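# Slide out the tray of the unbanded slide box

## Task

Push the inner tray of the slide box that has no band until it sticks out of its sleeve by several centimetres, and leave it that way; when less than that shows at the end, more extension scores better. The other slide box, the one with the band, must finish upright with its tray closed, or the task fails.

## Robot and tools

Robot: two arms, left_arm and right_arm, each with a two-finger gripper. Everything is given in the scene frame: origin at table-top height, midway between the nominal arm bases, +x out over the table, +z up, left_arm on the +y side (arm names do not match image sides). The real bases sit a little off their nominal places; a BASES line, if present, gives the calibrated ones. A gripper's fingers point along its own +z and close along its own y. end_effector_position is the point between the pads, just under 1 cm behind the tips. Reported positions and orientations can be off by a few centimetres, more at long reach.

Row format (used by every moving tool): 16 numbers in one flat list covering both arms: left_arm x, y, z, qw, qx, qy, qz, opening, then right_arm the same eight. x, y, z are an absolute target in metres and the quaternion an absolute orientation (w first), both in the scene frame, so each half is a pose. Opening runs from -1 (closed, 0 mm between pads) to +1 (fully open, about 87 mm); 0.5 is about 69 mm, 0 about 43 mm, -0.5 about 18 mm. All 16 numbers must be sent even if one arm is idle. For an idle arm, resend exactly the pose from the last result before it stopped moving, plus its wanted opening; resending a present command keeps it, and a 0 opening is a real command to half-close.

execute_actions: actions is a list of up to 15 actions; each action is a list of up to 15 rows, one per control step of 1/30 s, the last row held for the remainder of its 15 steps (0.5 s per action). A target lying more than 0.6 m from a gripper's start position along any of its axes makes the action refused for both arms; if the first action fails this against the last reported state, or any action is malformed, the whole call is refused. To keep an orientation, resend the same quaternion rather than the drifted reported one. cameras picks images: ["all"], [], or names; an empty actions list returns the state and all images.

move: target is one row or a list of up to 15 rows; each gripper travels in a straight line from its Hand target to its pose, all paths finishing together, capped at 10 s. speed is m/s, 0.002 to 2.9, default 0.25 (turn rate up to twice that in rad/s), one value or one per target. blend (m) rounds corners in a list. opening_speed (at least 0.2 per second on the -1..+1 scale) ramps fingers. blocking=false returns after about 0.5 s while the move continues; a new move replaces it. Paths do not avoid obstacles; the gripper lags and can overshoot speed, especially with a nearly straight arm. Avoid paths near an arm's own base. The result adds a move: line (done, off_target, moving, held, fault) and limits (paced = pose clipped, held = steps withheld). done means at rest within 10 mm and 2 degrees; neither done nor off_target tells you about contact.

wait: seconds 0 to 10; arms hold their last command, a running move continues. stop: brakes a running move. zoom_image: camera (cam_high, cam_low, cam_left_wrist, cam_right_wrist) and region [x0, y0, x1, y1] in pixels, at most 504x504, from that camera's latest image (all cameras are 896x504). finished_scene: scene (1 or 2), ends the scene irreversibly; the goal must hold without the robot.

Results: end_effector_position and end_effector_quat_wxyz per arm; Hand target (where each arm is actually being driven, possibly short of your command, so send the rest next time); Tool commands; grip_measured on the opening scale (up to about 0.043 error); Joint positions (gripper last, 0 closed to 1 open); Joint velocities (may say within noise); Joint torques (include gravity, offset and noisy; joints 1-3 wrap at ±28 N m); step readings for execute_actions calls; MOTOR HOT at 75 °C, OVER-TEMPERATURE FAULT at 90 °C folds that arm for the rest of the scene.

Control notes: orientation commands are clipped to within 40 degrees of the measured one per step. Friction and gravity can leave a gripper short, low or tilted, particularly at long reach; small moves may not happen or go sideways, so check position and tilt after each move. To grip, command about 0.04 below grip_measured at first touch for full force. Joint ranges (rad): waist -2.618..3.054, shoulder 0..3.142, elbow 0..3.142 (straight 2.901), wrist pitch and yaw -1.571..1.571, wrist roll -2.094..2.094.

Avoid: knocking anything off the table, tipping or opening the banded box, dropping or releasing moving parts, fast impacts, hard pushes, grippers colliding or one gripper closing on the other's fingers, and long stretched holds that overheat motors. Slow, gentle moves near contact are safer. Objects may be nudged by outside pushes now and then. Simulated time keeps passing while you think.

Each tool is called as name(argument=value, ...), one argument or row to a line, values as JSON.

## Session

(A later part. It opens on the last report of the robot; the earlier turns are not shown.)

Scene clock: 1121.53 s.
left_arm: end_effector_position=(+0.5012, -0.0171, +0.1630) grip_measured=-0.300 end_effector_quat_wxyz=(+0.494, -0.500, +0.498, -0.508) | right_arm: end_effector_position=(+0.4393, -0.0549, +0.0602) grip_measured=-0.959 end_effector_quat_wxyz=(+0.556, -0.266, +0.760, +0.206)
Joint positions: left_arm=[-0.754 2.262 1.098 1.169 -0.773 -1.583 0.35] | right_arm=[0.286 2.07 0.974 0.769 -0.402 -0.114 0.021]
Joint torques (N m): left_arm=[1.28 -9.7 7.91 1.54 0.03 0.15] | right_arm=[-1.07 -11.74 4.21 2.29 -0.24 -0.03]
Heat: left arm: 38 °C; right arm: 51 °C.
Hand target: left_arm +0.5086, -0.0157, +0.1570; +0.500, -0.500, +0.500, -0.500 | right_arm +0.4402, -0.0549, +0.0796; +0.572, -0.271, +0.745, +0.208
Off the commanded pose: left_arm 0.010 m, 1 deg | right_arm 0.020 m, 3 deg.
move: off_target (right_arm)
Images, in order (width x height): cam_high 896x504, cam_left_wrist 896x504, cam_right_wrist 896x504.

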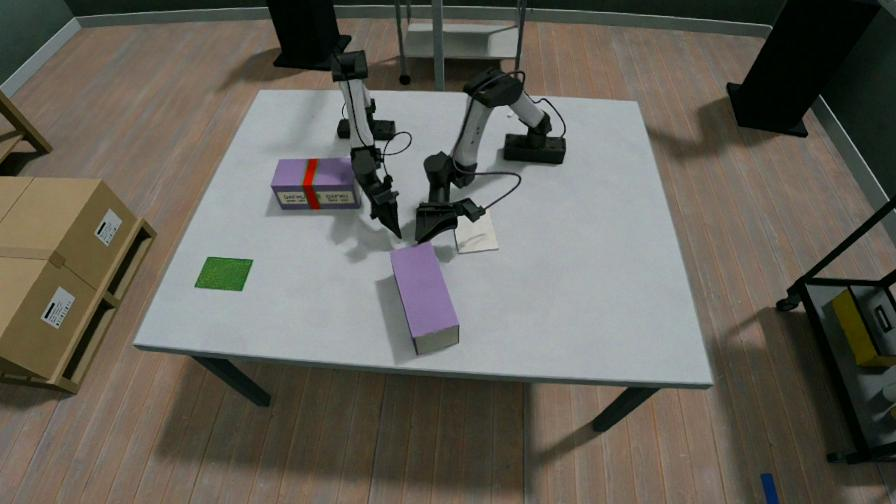

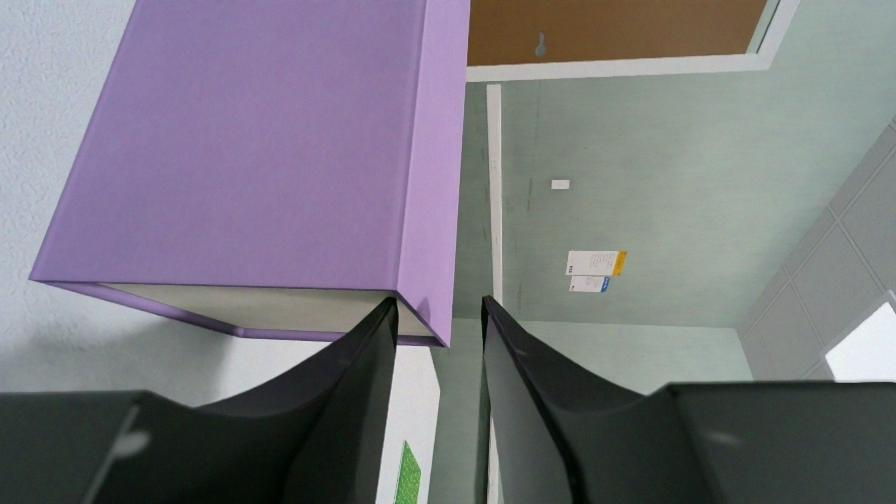

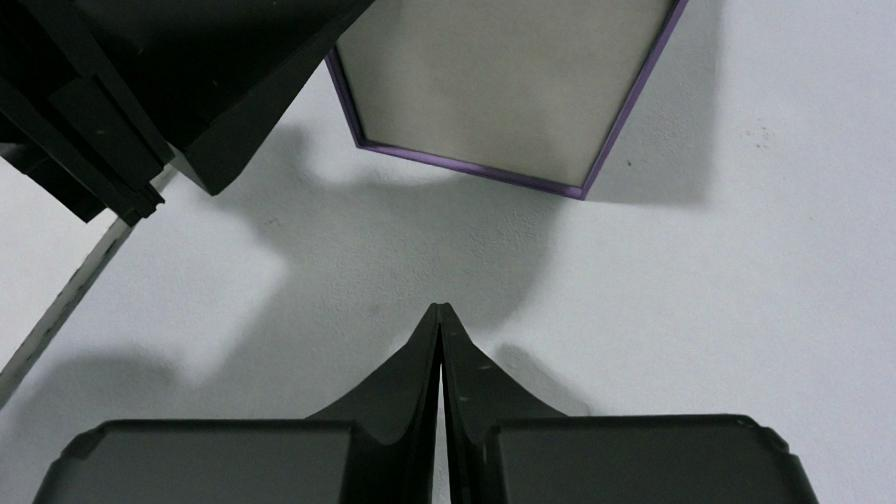

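move(
  target=[
    [0.485,-0.016,0.157,0.5,-0.5,0.5,-0.5,-0.3,0.40,-0.10,0.09,0.572,-0.271,0.745,0.208,-1],
    [0.488,-0.033,0.148,0.5,-0.5,0.5,-0.5,-0.3,0.40,-0.10,0.09,0.572,-0.271,0.745,0.208,-1],
    [0.522,-0.028,0.148,0.5,-0.5,0.5,-0.5,-0.3,0.40,-0.10,0.09,0.572,-0.271,0.745,0.208,-1],
  ],
  speed=[0.1,0.06,0.08],
  cameras=["cam_high","cam_left_wrist","cam_right_wrist"],
)

move(
  target=[
    [0.522,-0.028,0.148,0.5,-0.5,0.5,-0.5,-1,0.40,-0.10,0.09,0.572,-0.271,0.745,0.208,-1],
  ],
  opening_speed=0.8,
  cameras=["cam_high","cam_left_wrist"],
)

zoom_image(
  camera="cam_high",
  region=[380, 200, 480, 300],
)

Scene clock: 1226.57 s.
left_arm: end_effector_position=(+0.5151, -0.0282, +0.1539) grip_measured=-0.300 end_effector_quat_wxyz=(+0.495, -0.501, +0.498, -0.506) | right_arm: end_effector_position=(+0.4003, -0.1004, +0.0743) grip_measured=-0.959 end_effector_quat_wxyz=(+0.555, -0.264, +0.761, +0.207)
Joint positions: left_arm=[-0.751 2.331 1.189 1.145 -0.774 -1.583 0.35] | right_arm=[0.185 1.89 0.774 0.771 -0.497 -0.146 0.021]
Joint velocities: left_arm=[-0.017 0.002 0.007 0.154 -0.051 0.022 0.006] | right_arm=[within noise]
Joint torques (N m): left_arm=[1.05 -10.11 8.09 1.52 0.01 0.18] | right_arm=[-0.99 -9.8 3.73 2.43 -0.26 -0.04]
Heat: left arm: 36 °C; right arm: 56 °C.
Hand target: left_arm +0.5216, -0.0277, +0.1480; +0.500, -0.500, +0.500, -0.500 | right_arm +0.4001, -0.0999, +0.0896; +0.572, -0.271, +0.746, +0.208
Off the commanded pose: left_arm 0.009 m, 1 deg | right_arm 0.016 m, 3 deg.
move: off_target (right_arm)
Images, in order (width x height): cam_high 896x504, cam_left_wrist 896x504, cam_right_wrist 896x504.

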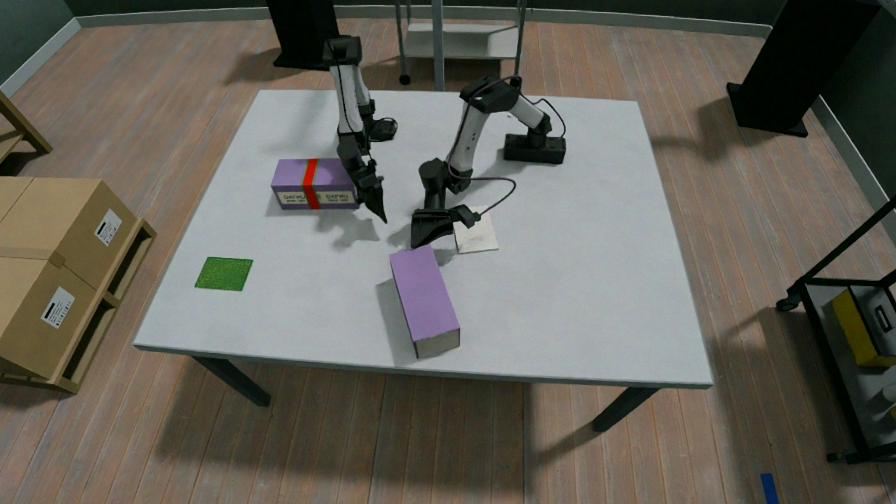

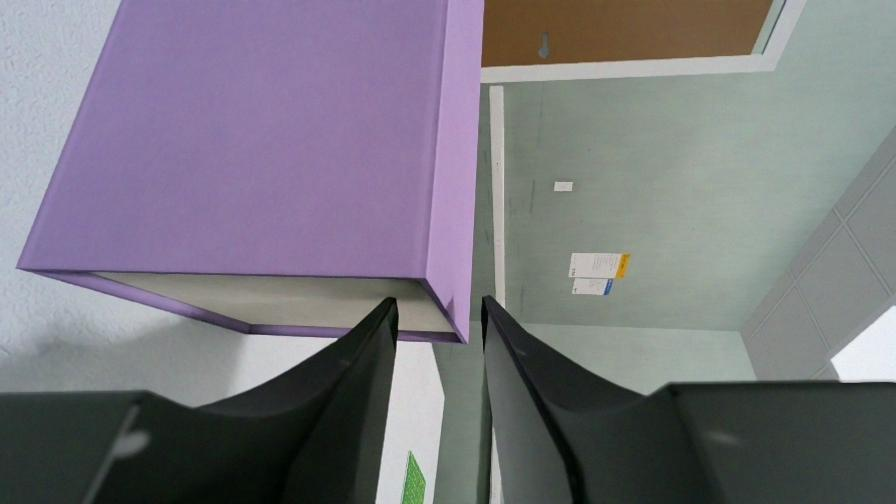

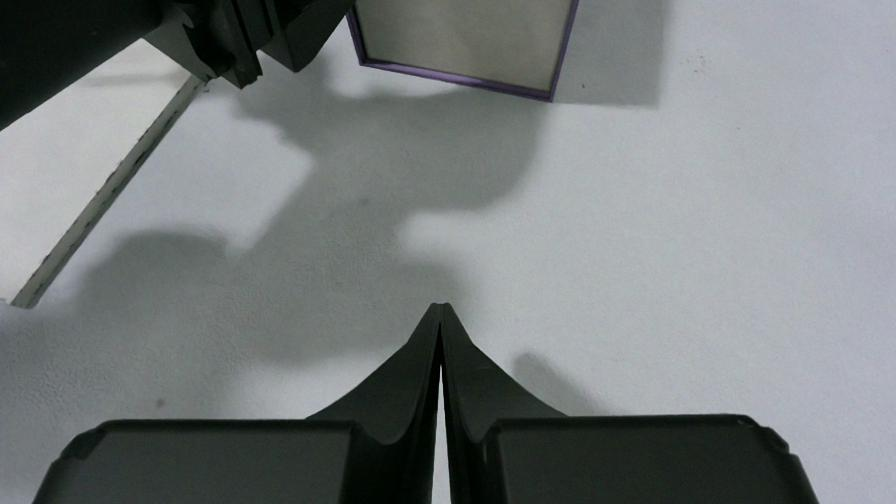

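Scene clock: 1227.73 s.
left_arm: end_effector_position=(+0.5155, -0.0295, +0.1559) grip_measured=-0.927 end_effector_quat_wxyz=(+0.492, -0.502, +0.495, -0.511) | right_arm: end_effector_position=(+0.4002, -0.1004, +0.0743) grip_measured=-0.959 end_effector_quat_wxyz=(+0.555, -0.264, +0.761, +0.207)
Joint positions: left_arm=[-0.751 2.331 1.193 1.145 -0.77 -1.591 0.037] | right_arm=[0.185 1.89 0.774 0.771 -0.497 -0.146 0.021]
Joint torques (N m): left_arm=[0.87 -10.44 7.9 1.56 0.01 0.22] | right_arm=[-0.98 -9.8 3.71 2.44 -0.27 -0.03]
Heat: left arm: 36 °C; right arm: 56 °C.
Hand target: left_arm +0.5216, -0.0278, +0.1481; +0.500, -0.500, +0.500, -0.500 | right_arm +0.4001, -0.0999, +0.0896; +0.572, -0.271, +0.746, +0.208
Off the commanded pose: left_arm 0.010 m, 2 deg | right_arm 0.016 m, 3 deg.
move: off_target (right_arm)
Images, in order (width x height): cam_high 896x504, cam_left_wrist 896x504.

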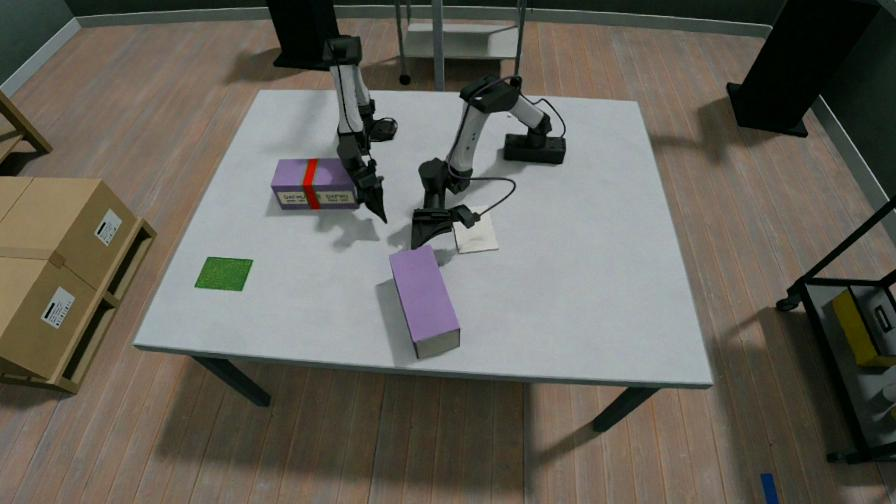

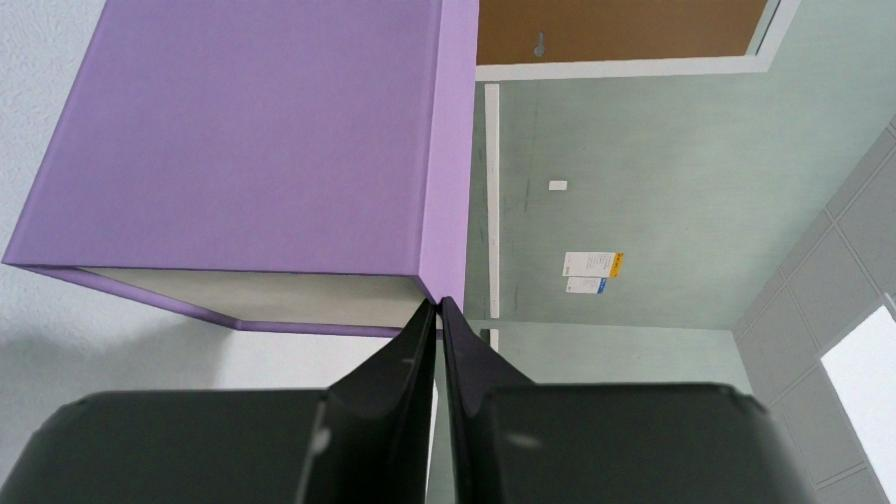

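Scaled by 5.040 from the camera's 896x504 image, which has a finer 1280x720 frame.

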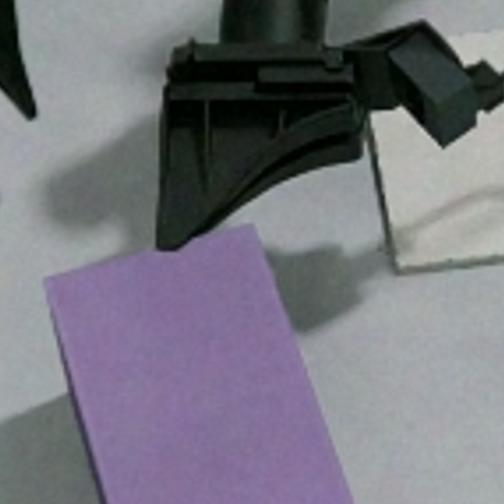

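move(
  target=[
    [0.41,-0.03,0.150,0.5,-0.5,0.5,-0.5,-1,0.34,-0.14,0.12,0.572,-0.271,0.745,0.208,-1],
  ],
  speed=[0.06],
  cameras=["cam_high","cam_left_wrist","cam_right_wrist"],
)

zoom_image(
  camera="cam_high",
  region=[360, 170, 480, 290],
)

Scene clock: 1237.60 s.
left_arm: end_effector_position=(+0.4152, -0.0324, +0.1483) grip_measured=-0.941 end_effector_quat_wxyz=(+0.489, -0.506, +0.489, -0.515) | right_arm: end_effector_position=(+0.3444, -0.1397, +0.1160) grip_measured=-0.959 end_effector_quat_wxyz=(+0.570, -0.266, +0.750, +0.206)
Joint positions: left_arm=[-0.949 2.232 0.898 1.351 -0.973 -1.6 0.029] | right_arm=[0.076 1.555 0.567 0.659 -0.602 -0.185 0.021]
Joint torques (N m): left_arm=[-1.09 -13.79 2.77 1.2 -0.16 0.34] | right_arm=[-1.13 -6.99 4.18 2.09 -0.28 -0.03]
Heat: left arm: 37 °C; right arm: 53 °C.
Hand target: left_arm +0.4101, -0.0299, +0.1499; +0.500, -0.500, +0.500, -0.501 | right_arm +0.3402, -0.1399, +0.1199; +0.572, -0.271, +0.745, +0.208
Off the commanded pose: left_arm 0.006 m, 3 deg | right_arm 0.006 m, 1 deg.
move: off_target (left_arm)
Images, in order (width x height): cam_high 896x504, cam_left_wrist 896x504, cam_right_wrist 896x504.

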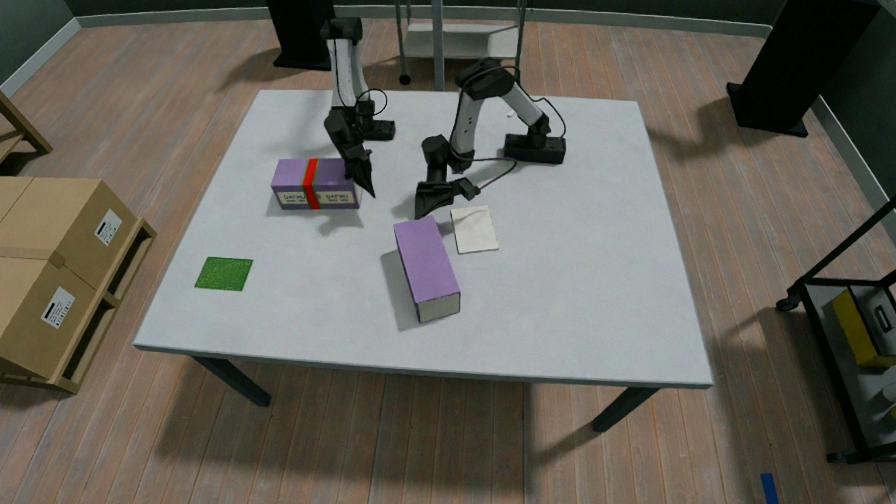

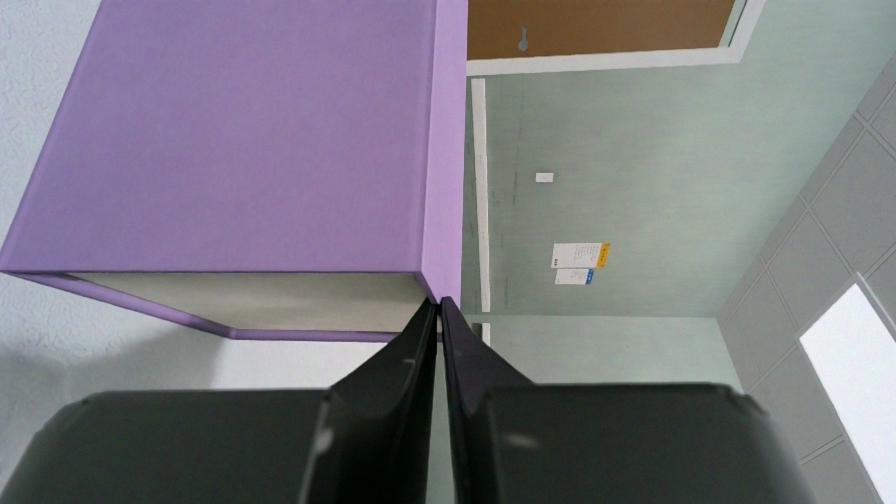

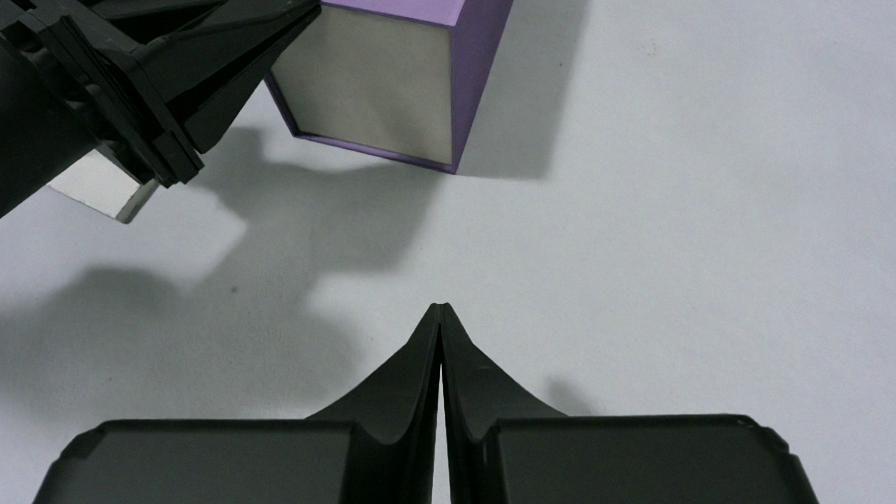

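Scaled by 4.200 from the camera's 896x504 image, which has a finer 1280x720 frame.

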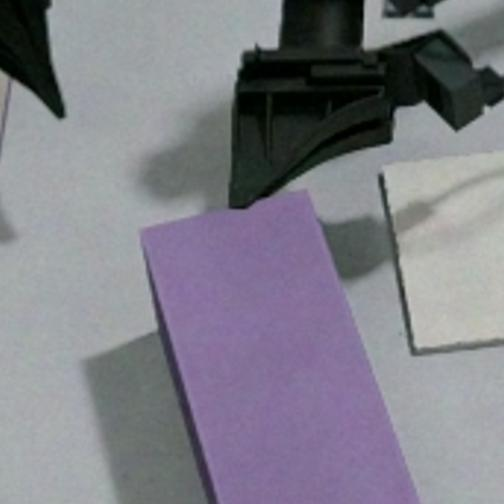

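move(
  target=[
    [0.41,-0.03,0.150,0.5,-0.5,0.5,-0.5,-1,0.36,-0.11,0.075,0.582,-0.324,0.694,0.272,-1],
    [0.41,-0.03,0.150,0.5,-0.5,0.5,-0.5,-1,0.388,-0.08,0.072,0.582,-0.324,0.694,0.272,-1],
  ],
  speed=[0.12,0.08],
  cameras=["cam_high","cam_right_wrist"],
)

zoom_image(
  camera="cam_high",
  region=[360, 170, 480, 290],
)

Scene clock: 1254.30 s.
left_arm: end_effector_position=(+0.4152, -0.0324, +0.1484) grip_measured=-0.941 end_effector_quat_wxyz=(+0.489, -0.506, +0.488, -0.516) | right_arm: end_effector_position=(+0.3814, -0.0808, +0.0717) grip_measured=-0.959 end_effector_quat_wxyz=(+0.582, -0.329, +0.691, +0.274)
Joint positions: left_arm=[-0.949 2.232 0.898 1.352 -0.973 -1.6 0.029] | right_arm=[0.162 1.984 0.711 1.041 -0.726 -0.16 0.021]
Joint torques (N m): left_arm=[-1.07 -13.86 2.73 1.16 -0.15 0.3] | right_arm=[-0.44 -6.37 5.98 1.91 0 0.11]
Heat: left arm: 40 °C; right arm: 48 °C.
Hand target: left_arm +0.4101, -0.0299, +0.1500; +0.500, -0.500, +0.500, -0.501 | right_arm +0.3878, -0.0801, +0.0720; +0.582, -0.324, +0.694, +0.272
Off the commanded pose: left_arm 0.006 m, 3 deg | right_arm 0.007 m, 1 deg.
move: off_target (left_arm)
Images, in order (width x height): cam_high 896x504, cam_right_wrist 896x504.

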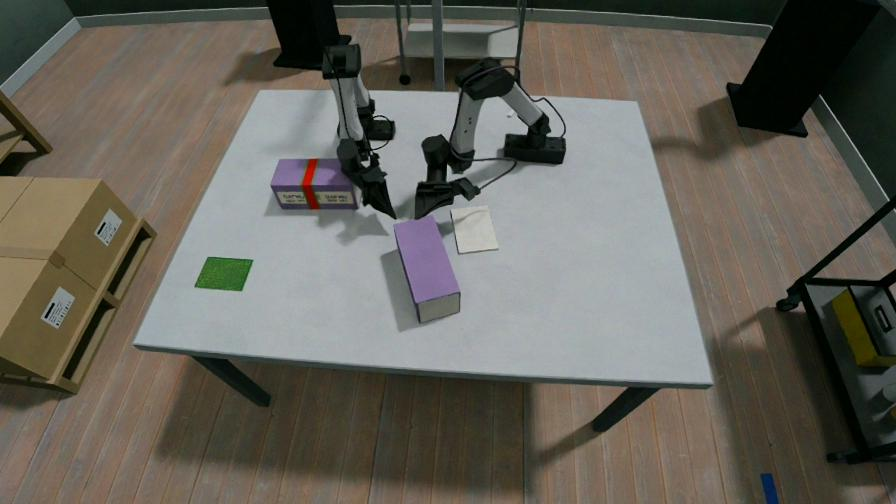

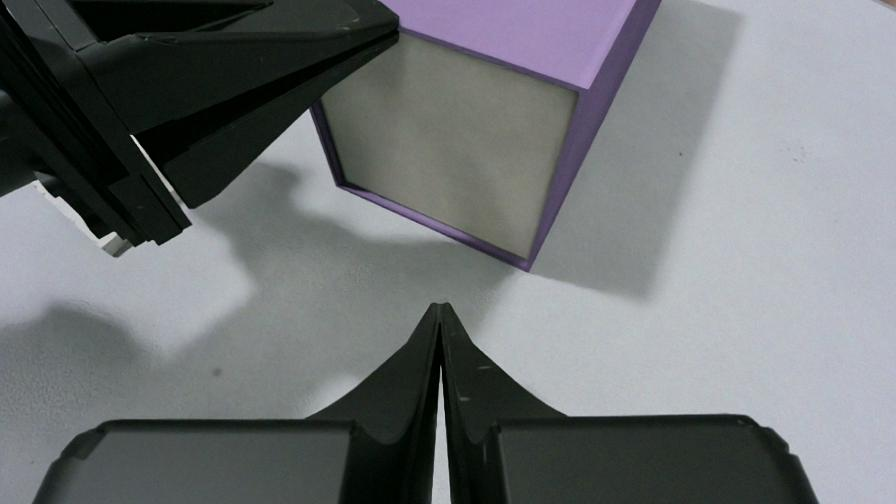

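Scaled by 4.200 from the camera's 896x504 image, which has a finer 1280x720 frame.

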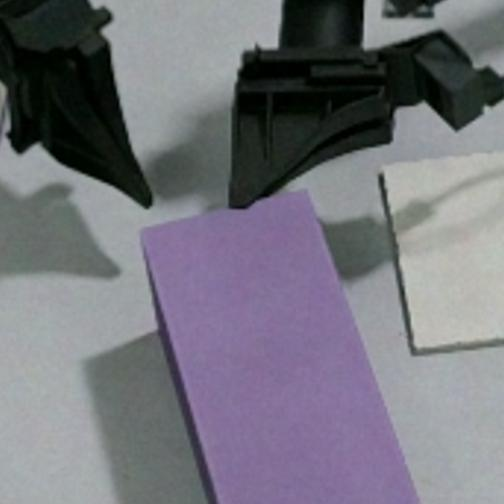

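move(
  target=[
    [0.405,-0.032,0.148,0.5,-0.5,0.5,-0.5,-1,0.418,-0.043,0.075,0.582,-0.324,0.694,0.272,-1],
    [0.39,-0.036,0.148,0.5,-0.5,0.5,-0.5,-1,0.446,-0.036,0.078,0.582,-0.324,0.694,0.272,-1],
  ],
  speed=[0.06,0.03],
  cameras=["cam_high","cam_left_wrist","cam_right_wrist"],
)

zoom_image(
  camera="cam_high",
  region=[360, 200, 480, 330],
)

Scene clock: 1272.73 s.
left_arm: end_effector_position=(+0.4044, -0.0273, +0.1462) grip_measured=-0.941 end_effector_quat_wxyz=(+0.500, -0.518, +0.477, -0.505) | right_arm: end_effector_position=(+0.4261, -0.0364, +0.0628) grip_measured=-0.959 end_effector_quat_wxyz=(+0.557, -0.327, +0.706, +0.289)
Joint positions: left_arm=[-0.982 2.232 0.878 1.374 -1.049 -1.6 0.03] | right_arm=[0.251 2.126 0.982 0.872 -0.66 -0.124 0.021]
Joint torques (N m): left_arm=[-3.34 -13.55 2.22 1.14 0.11 0.33] | right_arm=[-0.62 -8.12 8.35 2.29 0.18 0]
Heat: left arm: 42 °C; right arm: 43 °C.
Hand target: left_arm +0.3904, -0.0358, +0.1478; +0.500, -0.500, +0.499, -0.501 | right_arm +0.4444, -0.0366, +0.0787; +0.582, -0.324, +0.694, +0.272
Off the commanded pose: left_arm 0.017 m, 3 deg | right_arm 0.025 m, 4 deg.
move: off_target (left_arm, right_arm)
Images, in order (width x height): cam_high 896x504, cam_left_wrist 896x504, cam_right_wrist 896x504.

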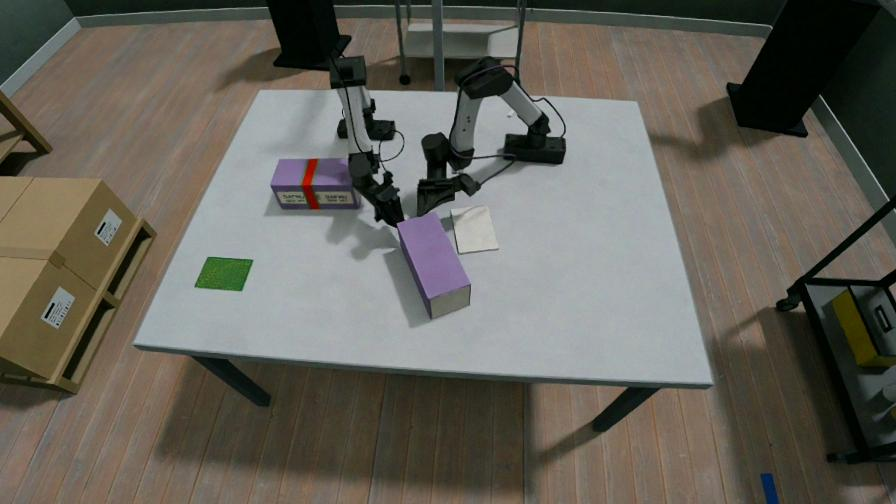

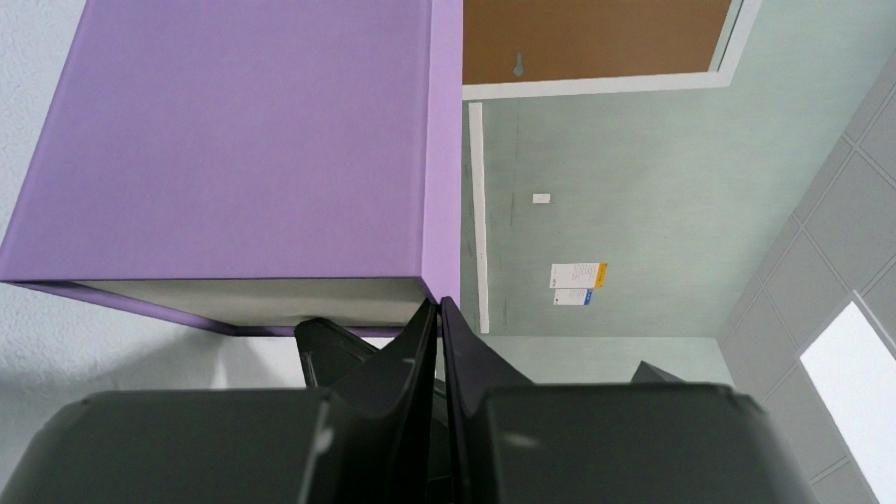

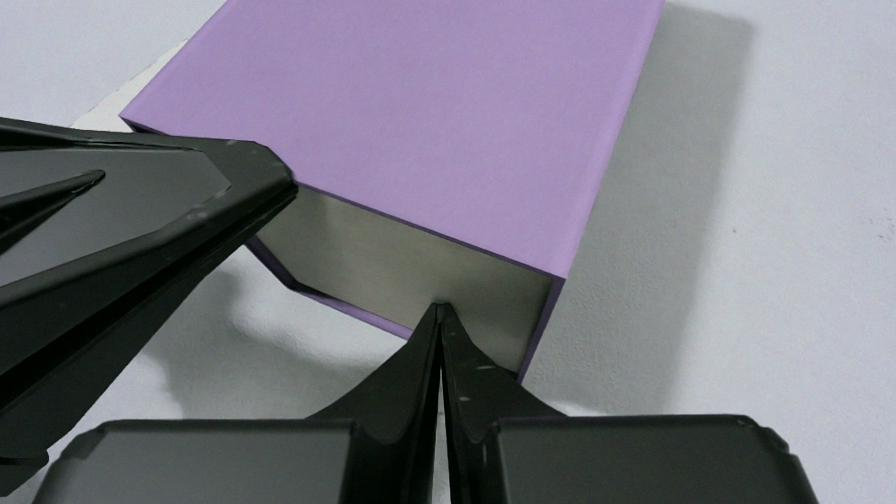

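Scaled by 3.877 from the camera's 896x504 image, which has a finer 1280x720 frame.

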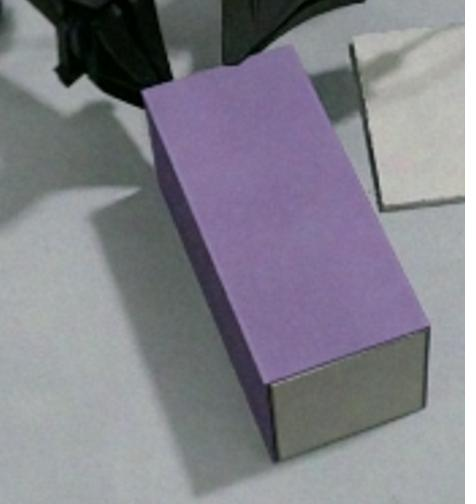

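move(
  target=[
    [0.40,-0.03,0.148,0.5,-0.5,0.5,-0.5,-1,0.385,-0.085,0.085,0.582,-0.324,0.694,0.272,-1],
    [0.40,-0.03,0.148,0.5,-0.5,0.5,-0.5,-1,0.37,-0.075,0.10,0.184,0.288,0.793,0.505,-1],
  ],
  speed=[0.1,0.2],
  cameras=["cam_high","cam_left_wrist","cam_right_wrist"],
)

zoom_image(
  camera="cam_high",
  region=[360, 170, 480, 290],
)

Scene clock: 1305.60 s.
left_arm: end_effector_position=(+0.4022, -0.0285, +0.1464) grip_measured=-0.942 end_effector_quat_wxyz=(+0.497, -0.515, +0.479, -0.508) | right_arm: end_effector_position=(+0.3594, -0.0754, +0.0776) grip_measured=-0.959 end_effector_quat_wxyz=(+0.168, +0.300, +0.801, +0.490)
Joint positions: left_arm=[-0.985 2.229 0.871 1.38 -1.041 -1.6 0.029] | right_arm=[0.115 1.909 0.864 0.41 -0.677 1.167 0.021]
Joint torques (N m): left_arm=[0.18 -13.53 2.88 1.08 0.24 0.27] | right_arm=[-1.16 -9.52 7.57 1.83 -0.32 0.06]
Heat: left arm: 43 °C; right arm: 45 °C.
Hand target: left_arm +0.3999, -0.0299, +0.1478; +0.500, -0.500, +0.499, -0.501 | right_arm +0.3694, -0.0751, +0.1000; +0.184, +0.288, +0.793, +0.505
Off the commanded pose: left_arm 0.003 m, 3 deg | right_arm 0.025 m, 3 deg.
move: off_target (left_arm, right_arm)
Images, in order (width x height): cam_high 896x504, cam_left_wrist 896x504, cam_right_wrist 896x504.

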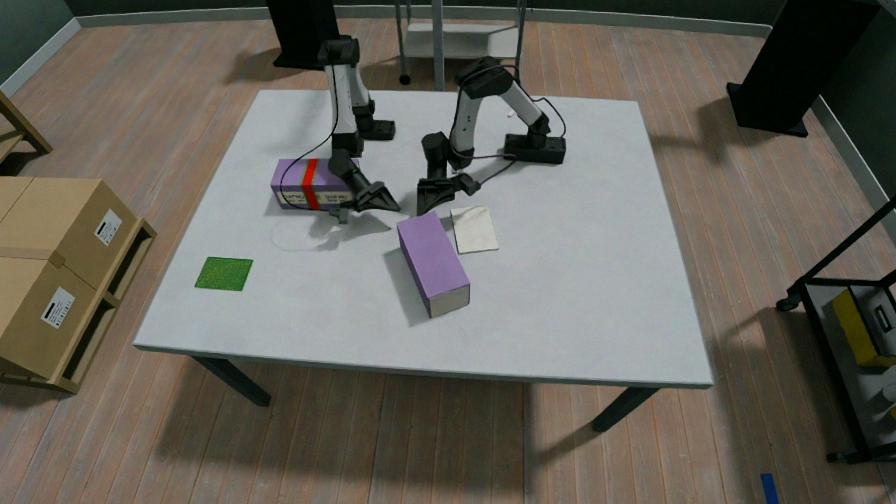

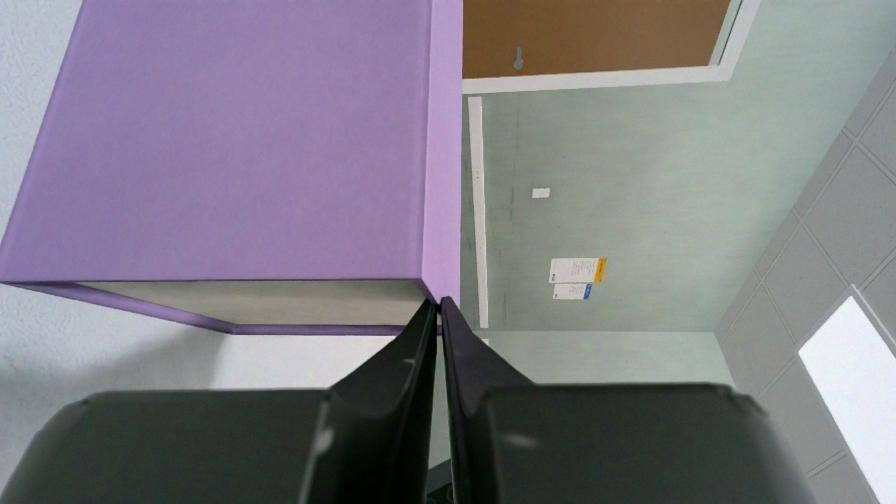

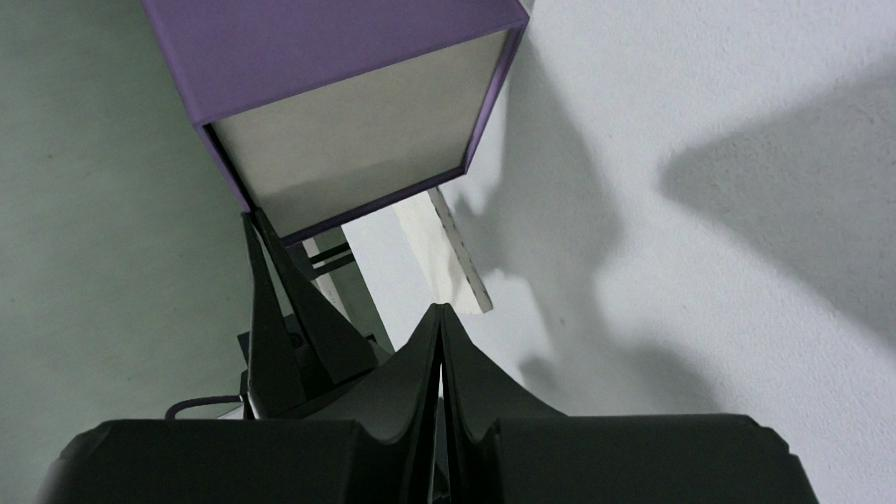

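Scaled by 4.200 from the camera's 896x504 image, which has a finer 1280x720 frame.

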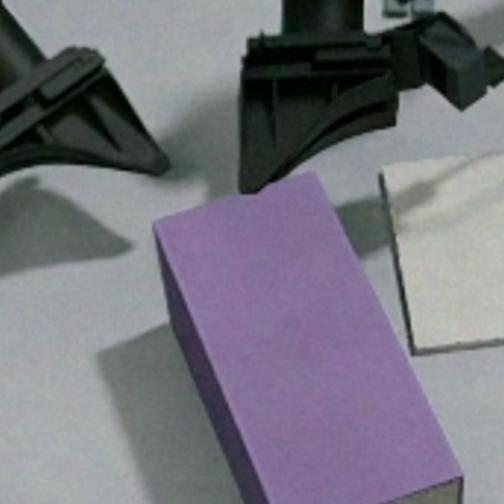

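move(
  target=[
    [0.40,-0.03,0.148,0.5,-0.5,0.5,-0.5,-1,0.365,-0.07,0.122,0.184,0.288,0.793,0.505,-1],
    [0.40,-0.03,0.148,0.5,-0.5,0.5,-0.5,-1,0.398,-0.04,0.12,0.184,0.288,0.793,0.505,-1],
  ],
  speed=[0.1,0.1],
  cameras=["cam_high","cam_left_wrist","cam_right_wrist"],
)

zoom_image(
  camera="cam_high",
  region=[360, 170, 480, 290],
)

Scene clock: 1327.77 s.
left_arm: end_effector_position=(+0.4022, -0.0285, +0.1464) grip_measured=-0.942 end_effector_quat_wxyz=(+0.497, -0.515, +0.479, -0.508) | right_arm: end_effector_position=(+0.3871, -0.0419, +0.1102) grip_measured=-0.959 end_effector_quat_wxyz=(+0.172, +0.289, +0.797, +0.502)
Joint positions: left_arm=[-0.985 2.229 0.871 1.38 -1.041 -1.6 0.029] | right_arm=[0.191 1.93 1.027 0.33 -0.634 1.225 0.021]
Joint torques (N m): left_arm=[-0.01 -13.38 2.84 1.07 0.26 0.39] | right_arm=[-0.43 -7.75 8.34 1.91 -0.01 0.05]
Heat: left arm: 42 °C; right arm: 46 °C.
Hand target: left_arm +0.3999, -0.0299, +0.1478; +0.500, -0.500, +0.499, -0.501 | right_arm +0.3974, -0.0403, +0.1203; +0.184, +0.288, +0.792, +0.505
Off the commanded pose: left_arm 0.003 m, 3 deg | right_arm 0.015 m, 2 deg.
move: off_target (left_arm, right_arm)
Images, in order (width x height): cam_high 896x504, cam_left_wrist 896x504, cam_right_wrist 896x504.

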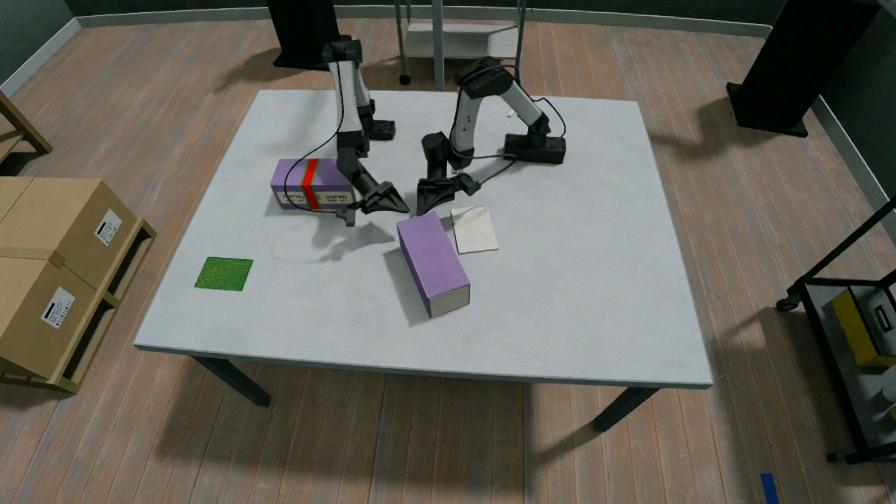

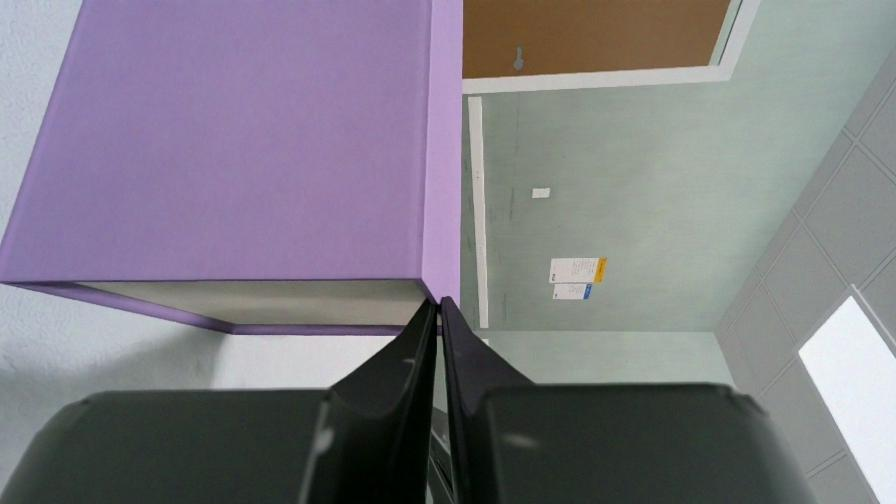

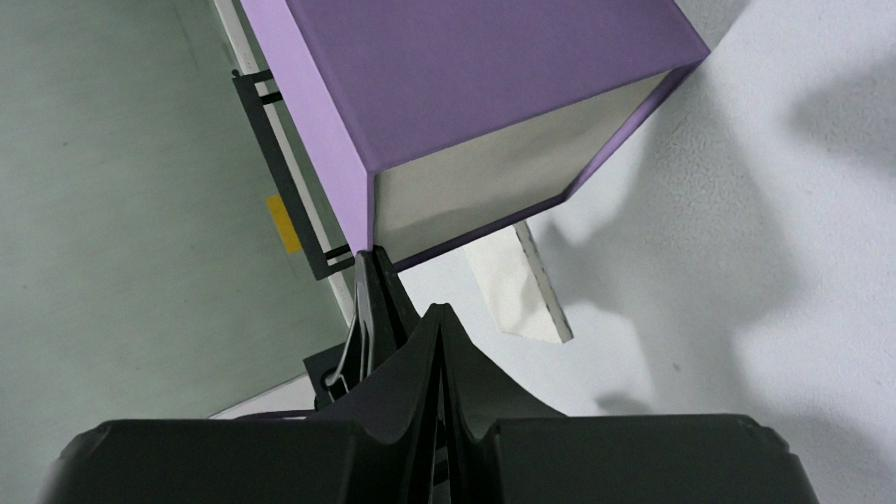

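Scaled by 4.200 from the camera's 896x504 image, which has a finer 1280x720 frame.

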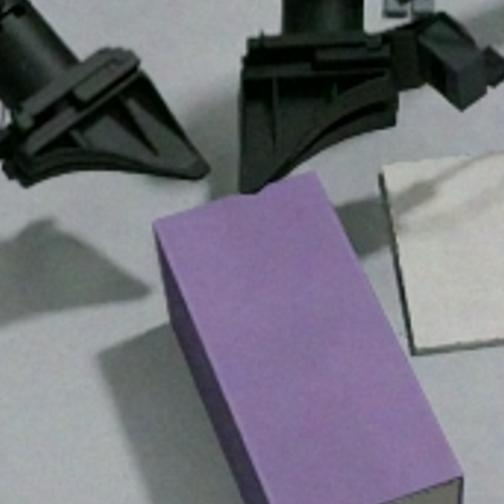

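move(
  target=[
    [0.395,-0.032,0.148,0.5,-0.5,0.5,-0.5,-1,0.435,-0.02,0.12,0.184,0.288,0.793,0.505,-1],
    [0.38,-0.04,0.148,0.5,-0.5,0.5,-0.5,-1,0.465,-0.006,0.12,0.184,0.288,0.793,0.505,-1],
  ],
  speed=[0.06,0.03],
  cameras=["cam_high","cam_left_wrist","cam_right_wrist"],
)

zoom_image(
  camera="cam_high",
  region=[360, 200, 480, 330],
)

Scene clock: 1340.37 s.
left_arm: end_effector_position=(+0.3829, -0.0418, +0.1366) grip_measured=-1.000 end_effector_quat_wxyz=(+0.496, -0.499, +0.505, -0.499) | right_arm: end_effector_position=(+0.4524, -0.0105, +0.1058) grip_measured=-0.959 end_effector_quat_wxyz=(+0.165, +0.293, +0.799, +0.498)
Joint positions: left_arm=[-1.038 2.228 0.859 1.349 -1.061 -1.584 0] | right_arm=[0.235 2.162 1.381 0.207 -0.597 1.253 0.02]
Joint torques (N m): left_arm=[-0.35 -13.89 3.34 1.38 -0.13 0.1] | right_arm=[-0.14 -9.59 9.1 2.08 0.01 0.08]
Heat: left arm: 41 °C; right arm: 46 °C.
Hand target: left_arm +0.3802, -0.0401, +0.1478; +0.500, -0.500, +0.500, -0.500 | right_arm +0.4640, -0.0064, +0.1203; +0.184, +0.288, +0.793, +0.505
Off the commanded pose: left_arm 0.012 m, 1 deg | right_arm 0.020 m, 2 deg.
move: off_target (left_arm, right_arm)
Images, in order (width x height): cam_high 896x504, cam_left_wrist 896x504, cam_right_wrist 896x504.

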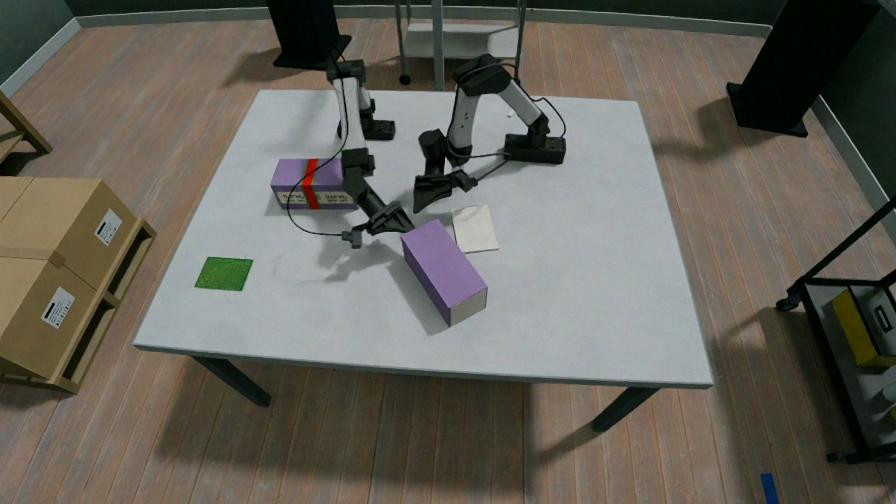

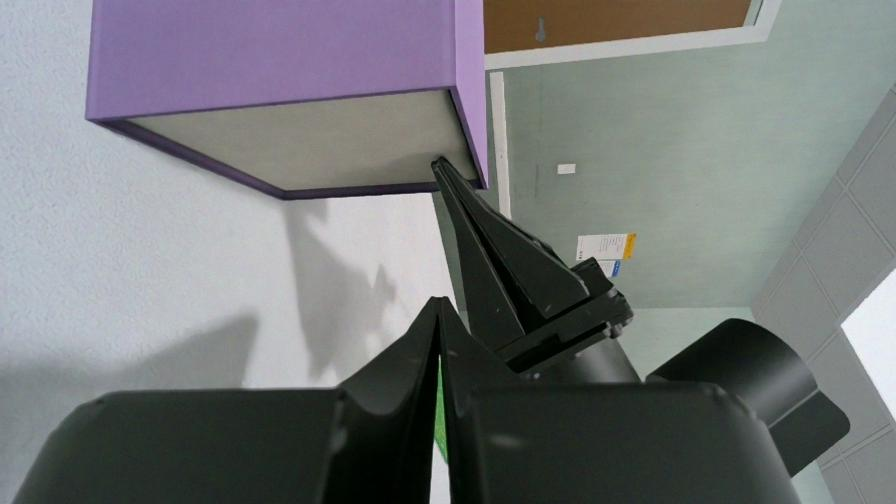

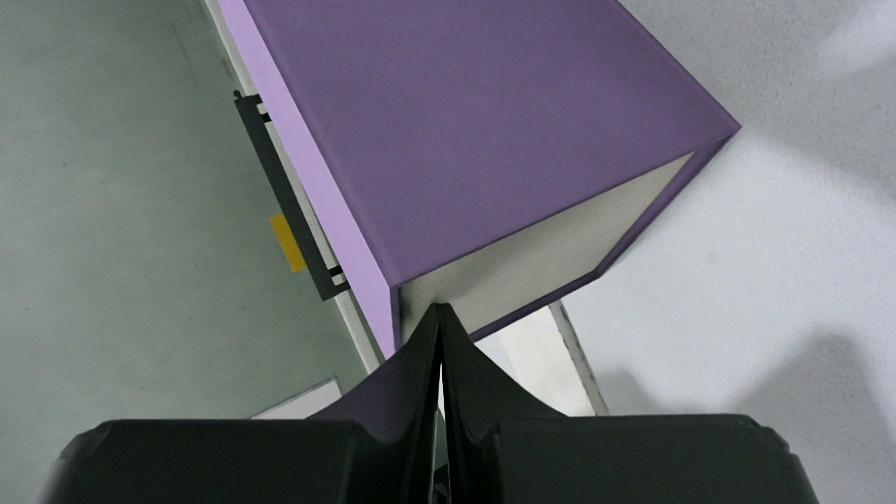

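Scaled by 3.877 from the camera's 896x504 image, which has a finer 1280x720 frame.

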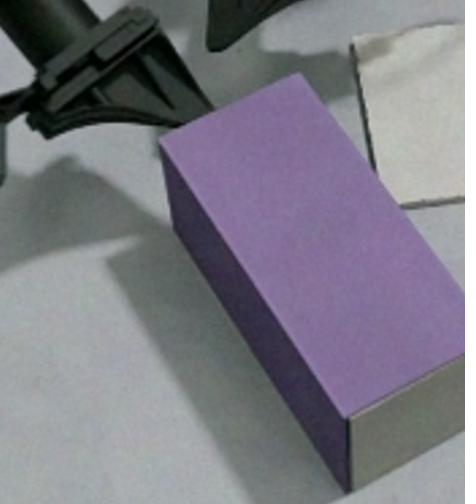

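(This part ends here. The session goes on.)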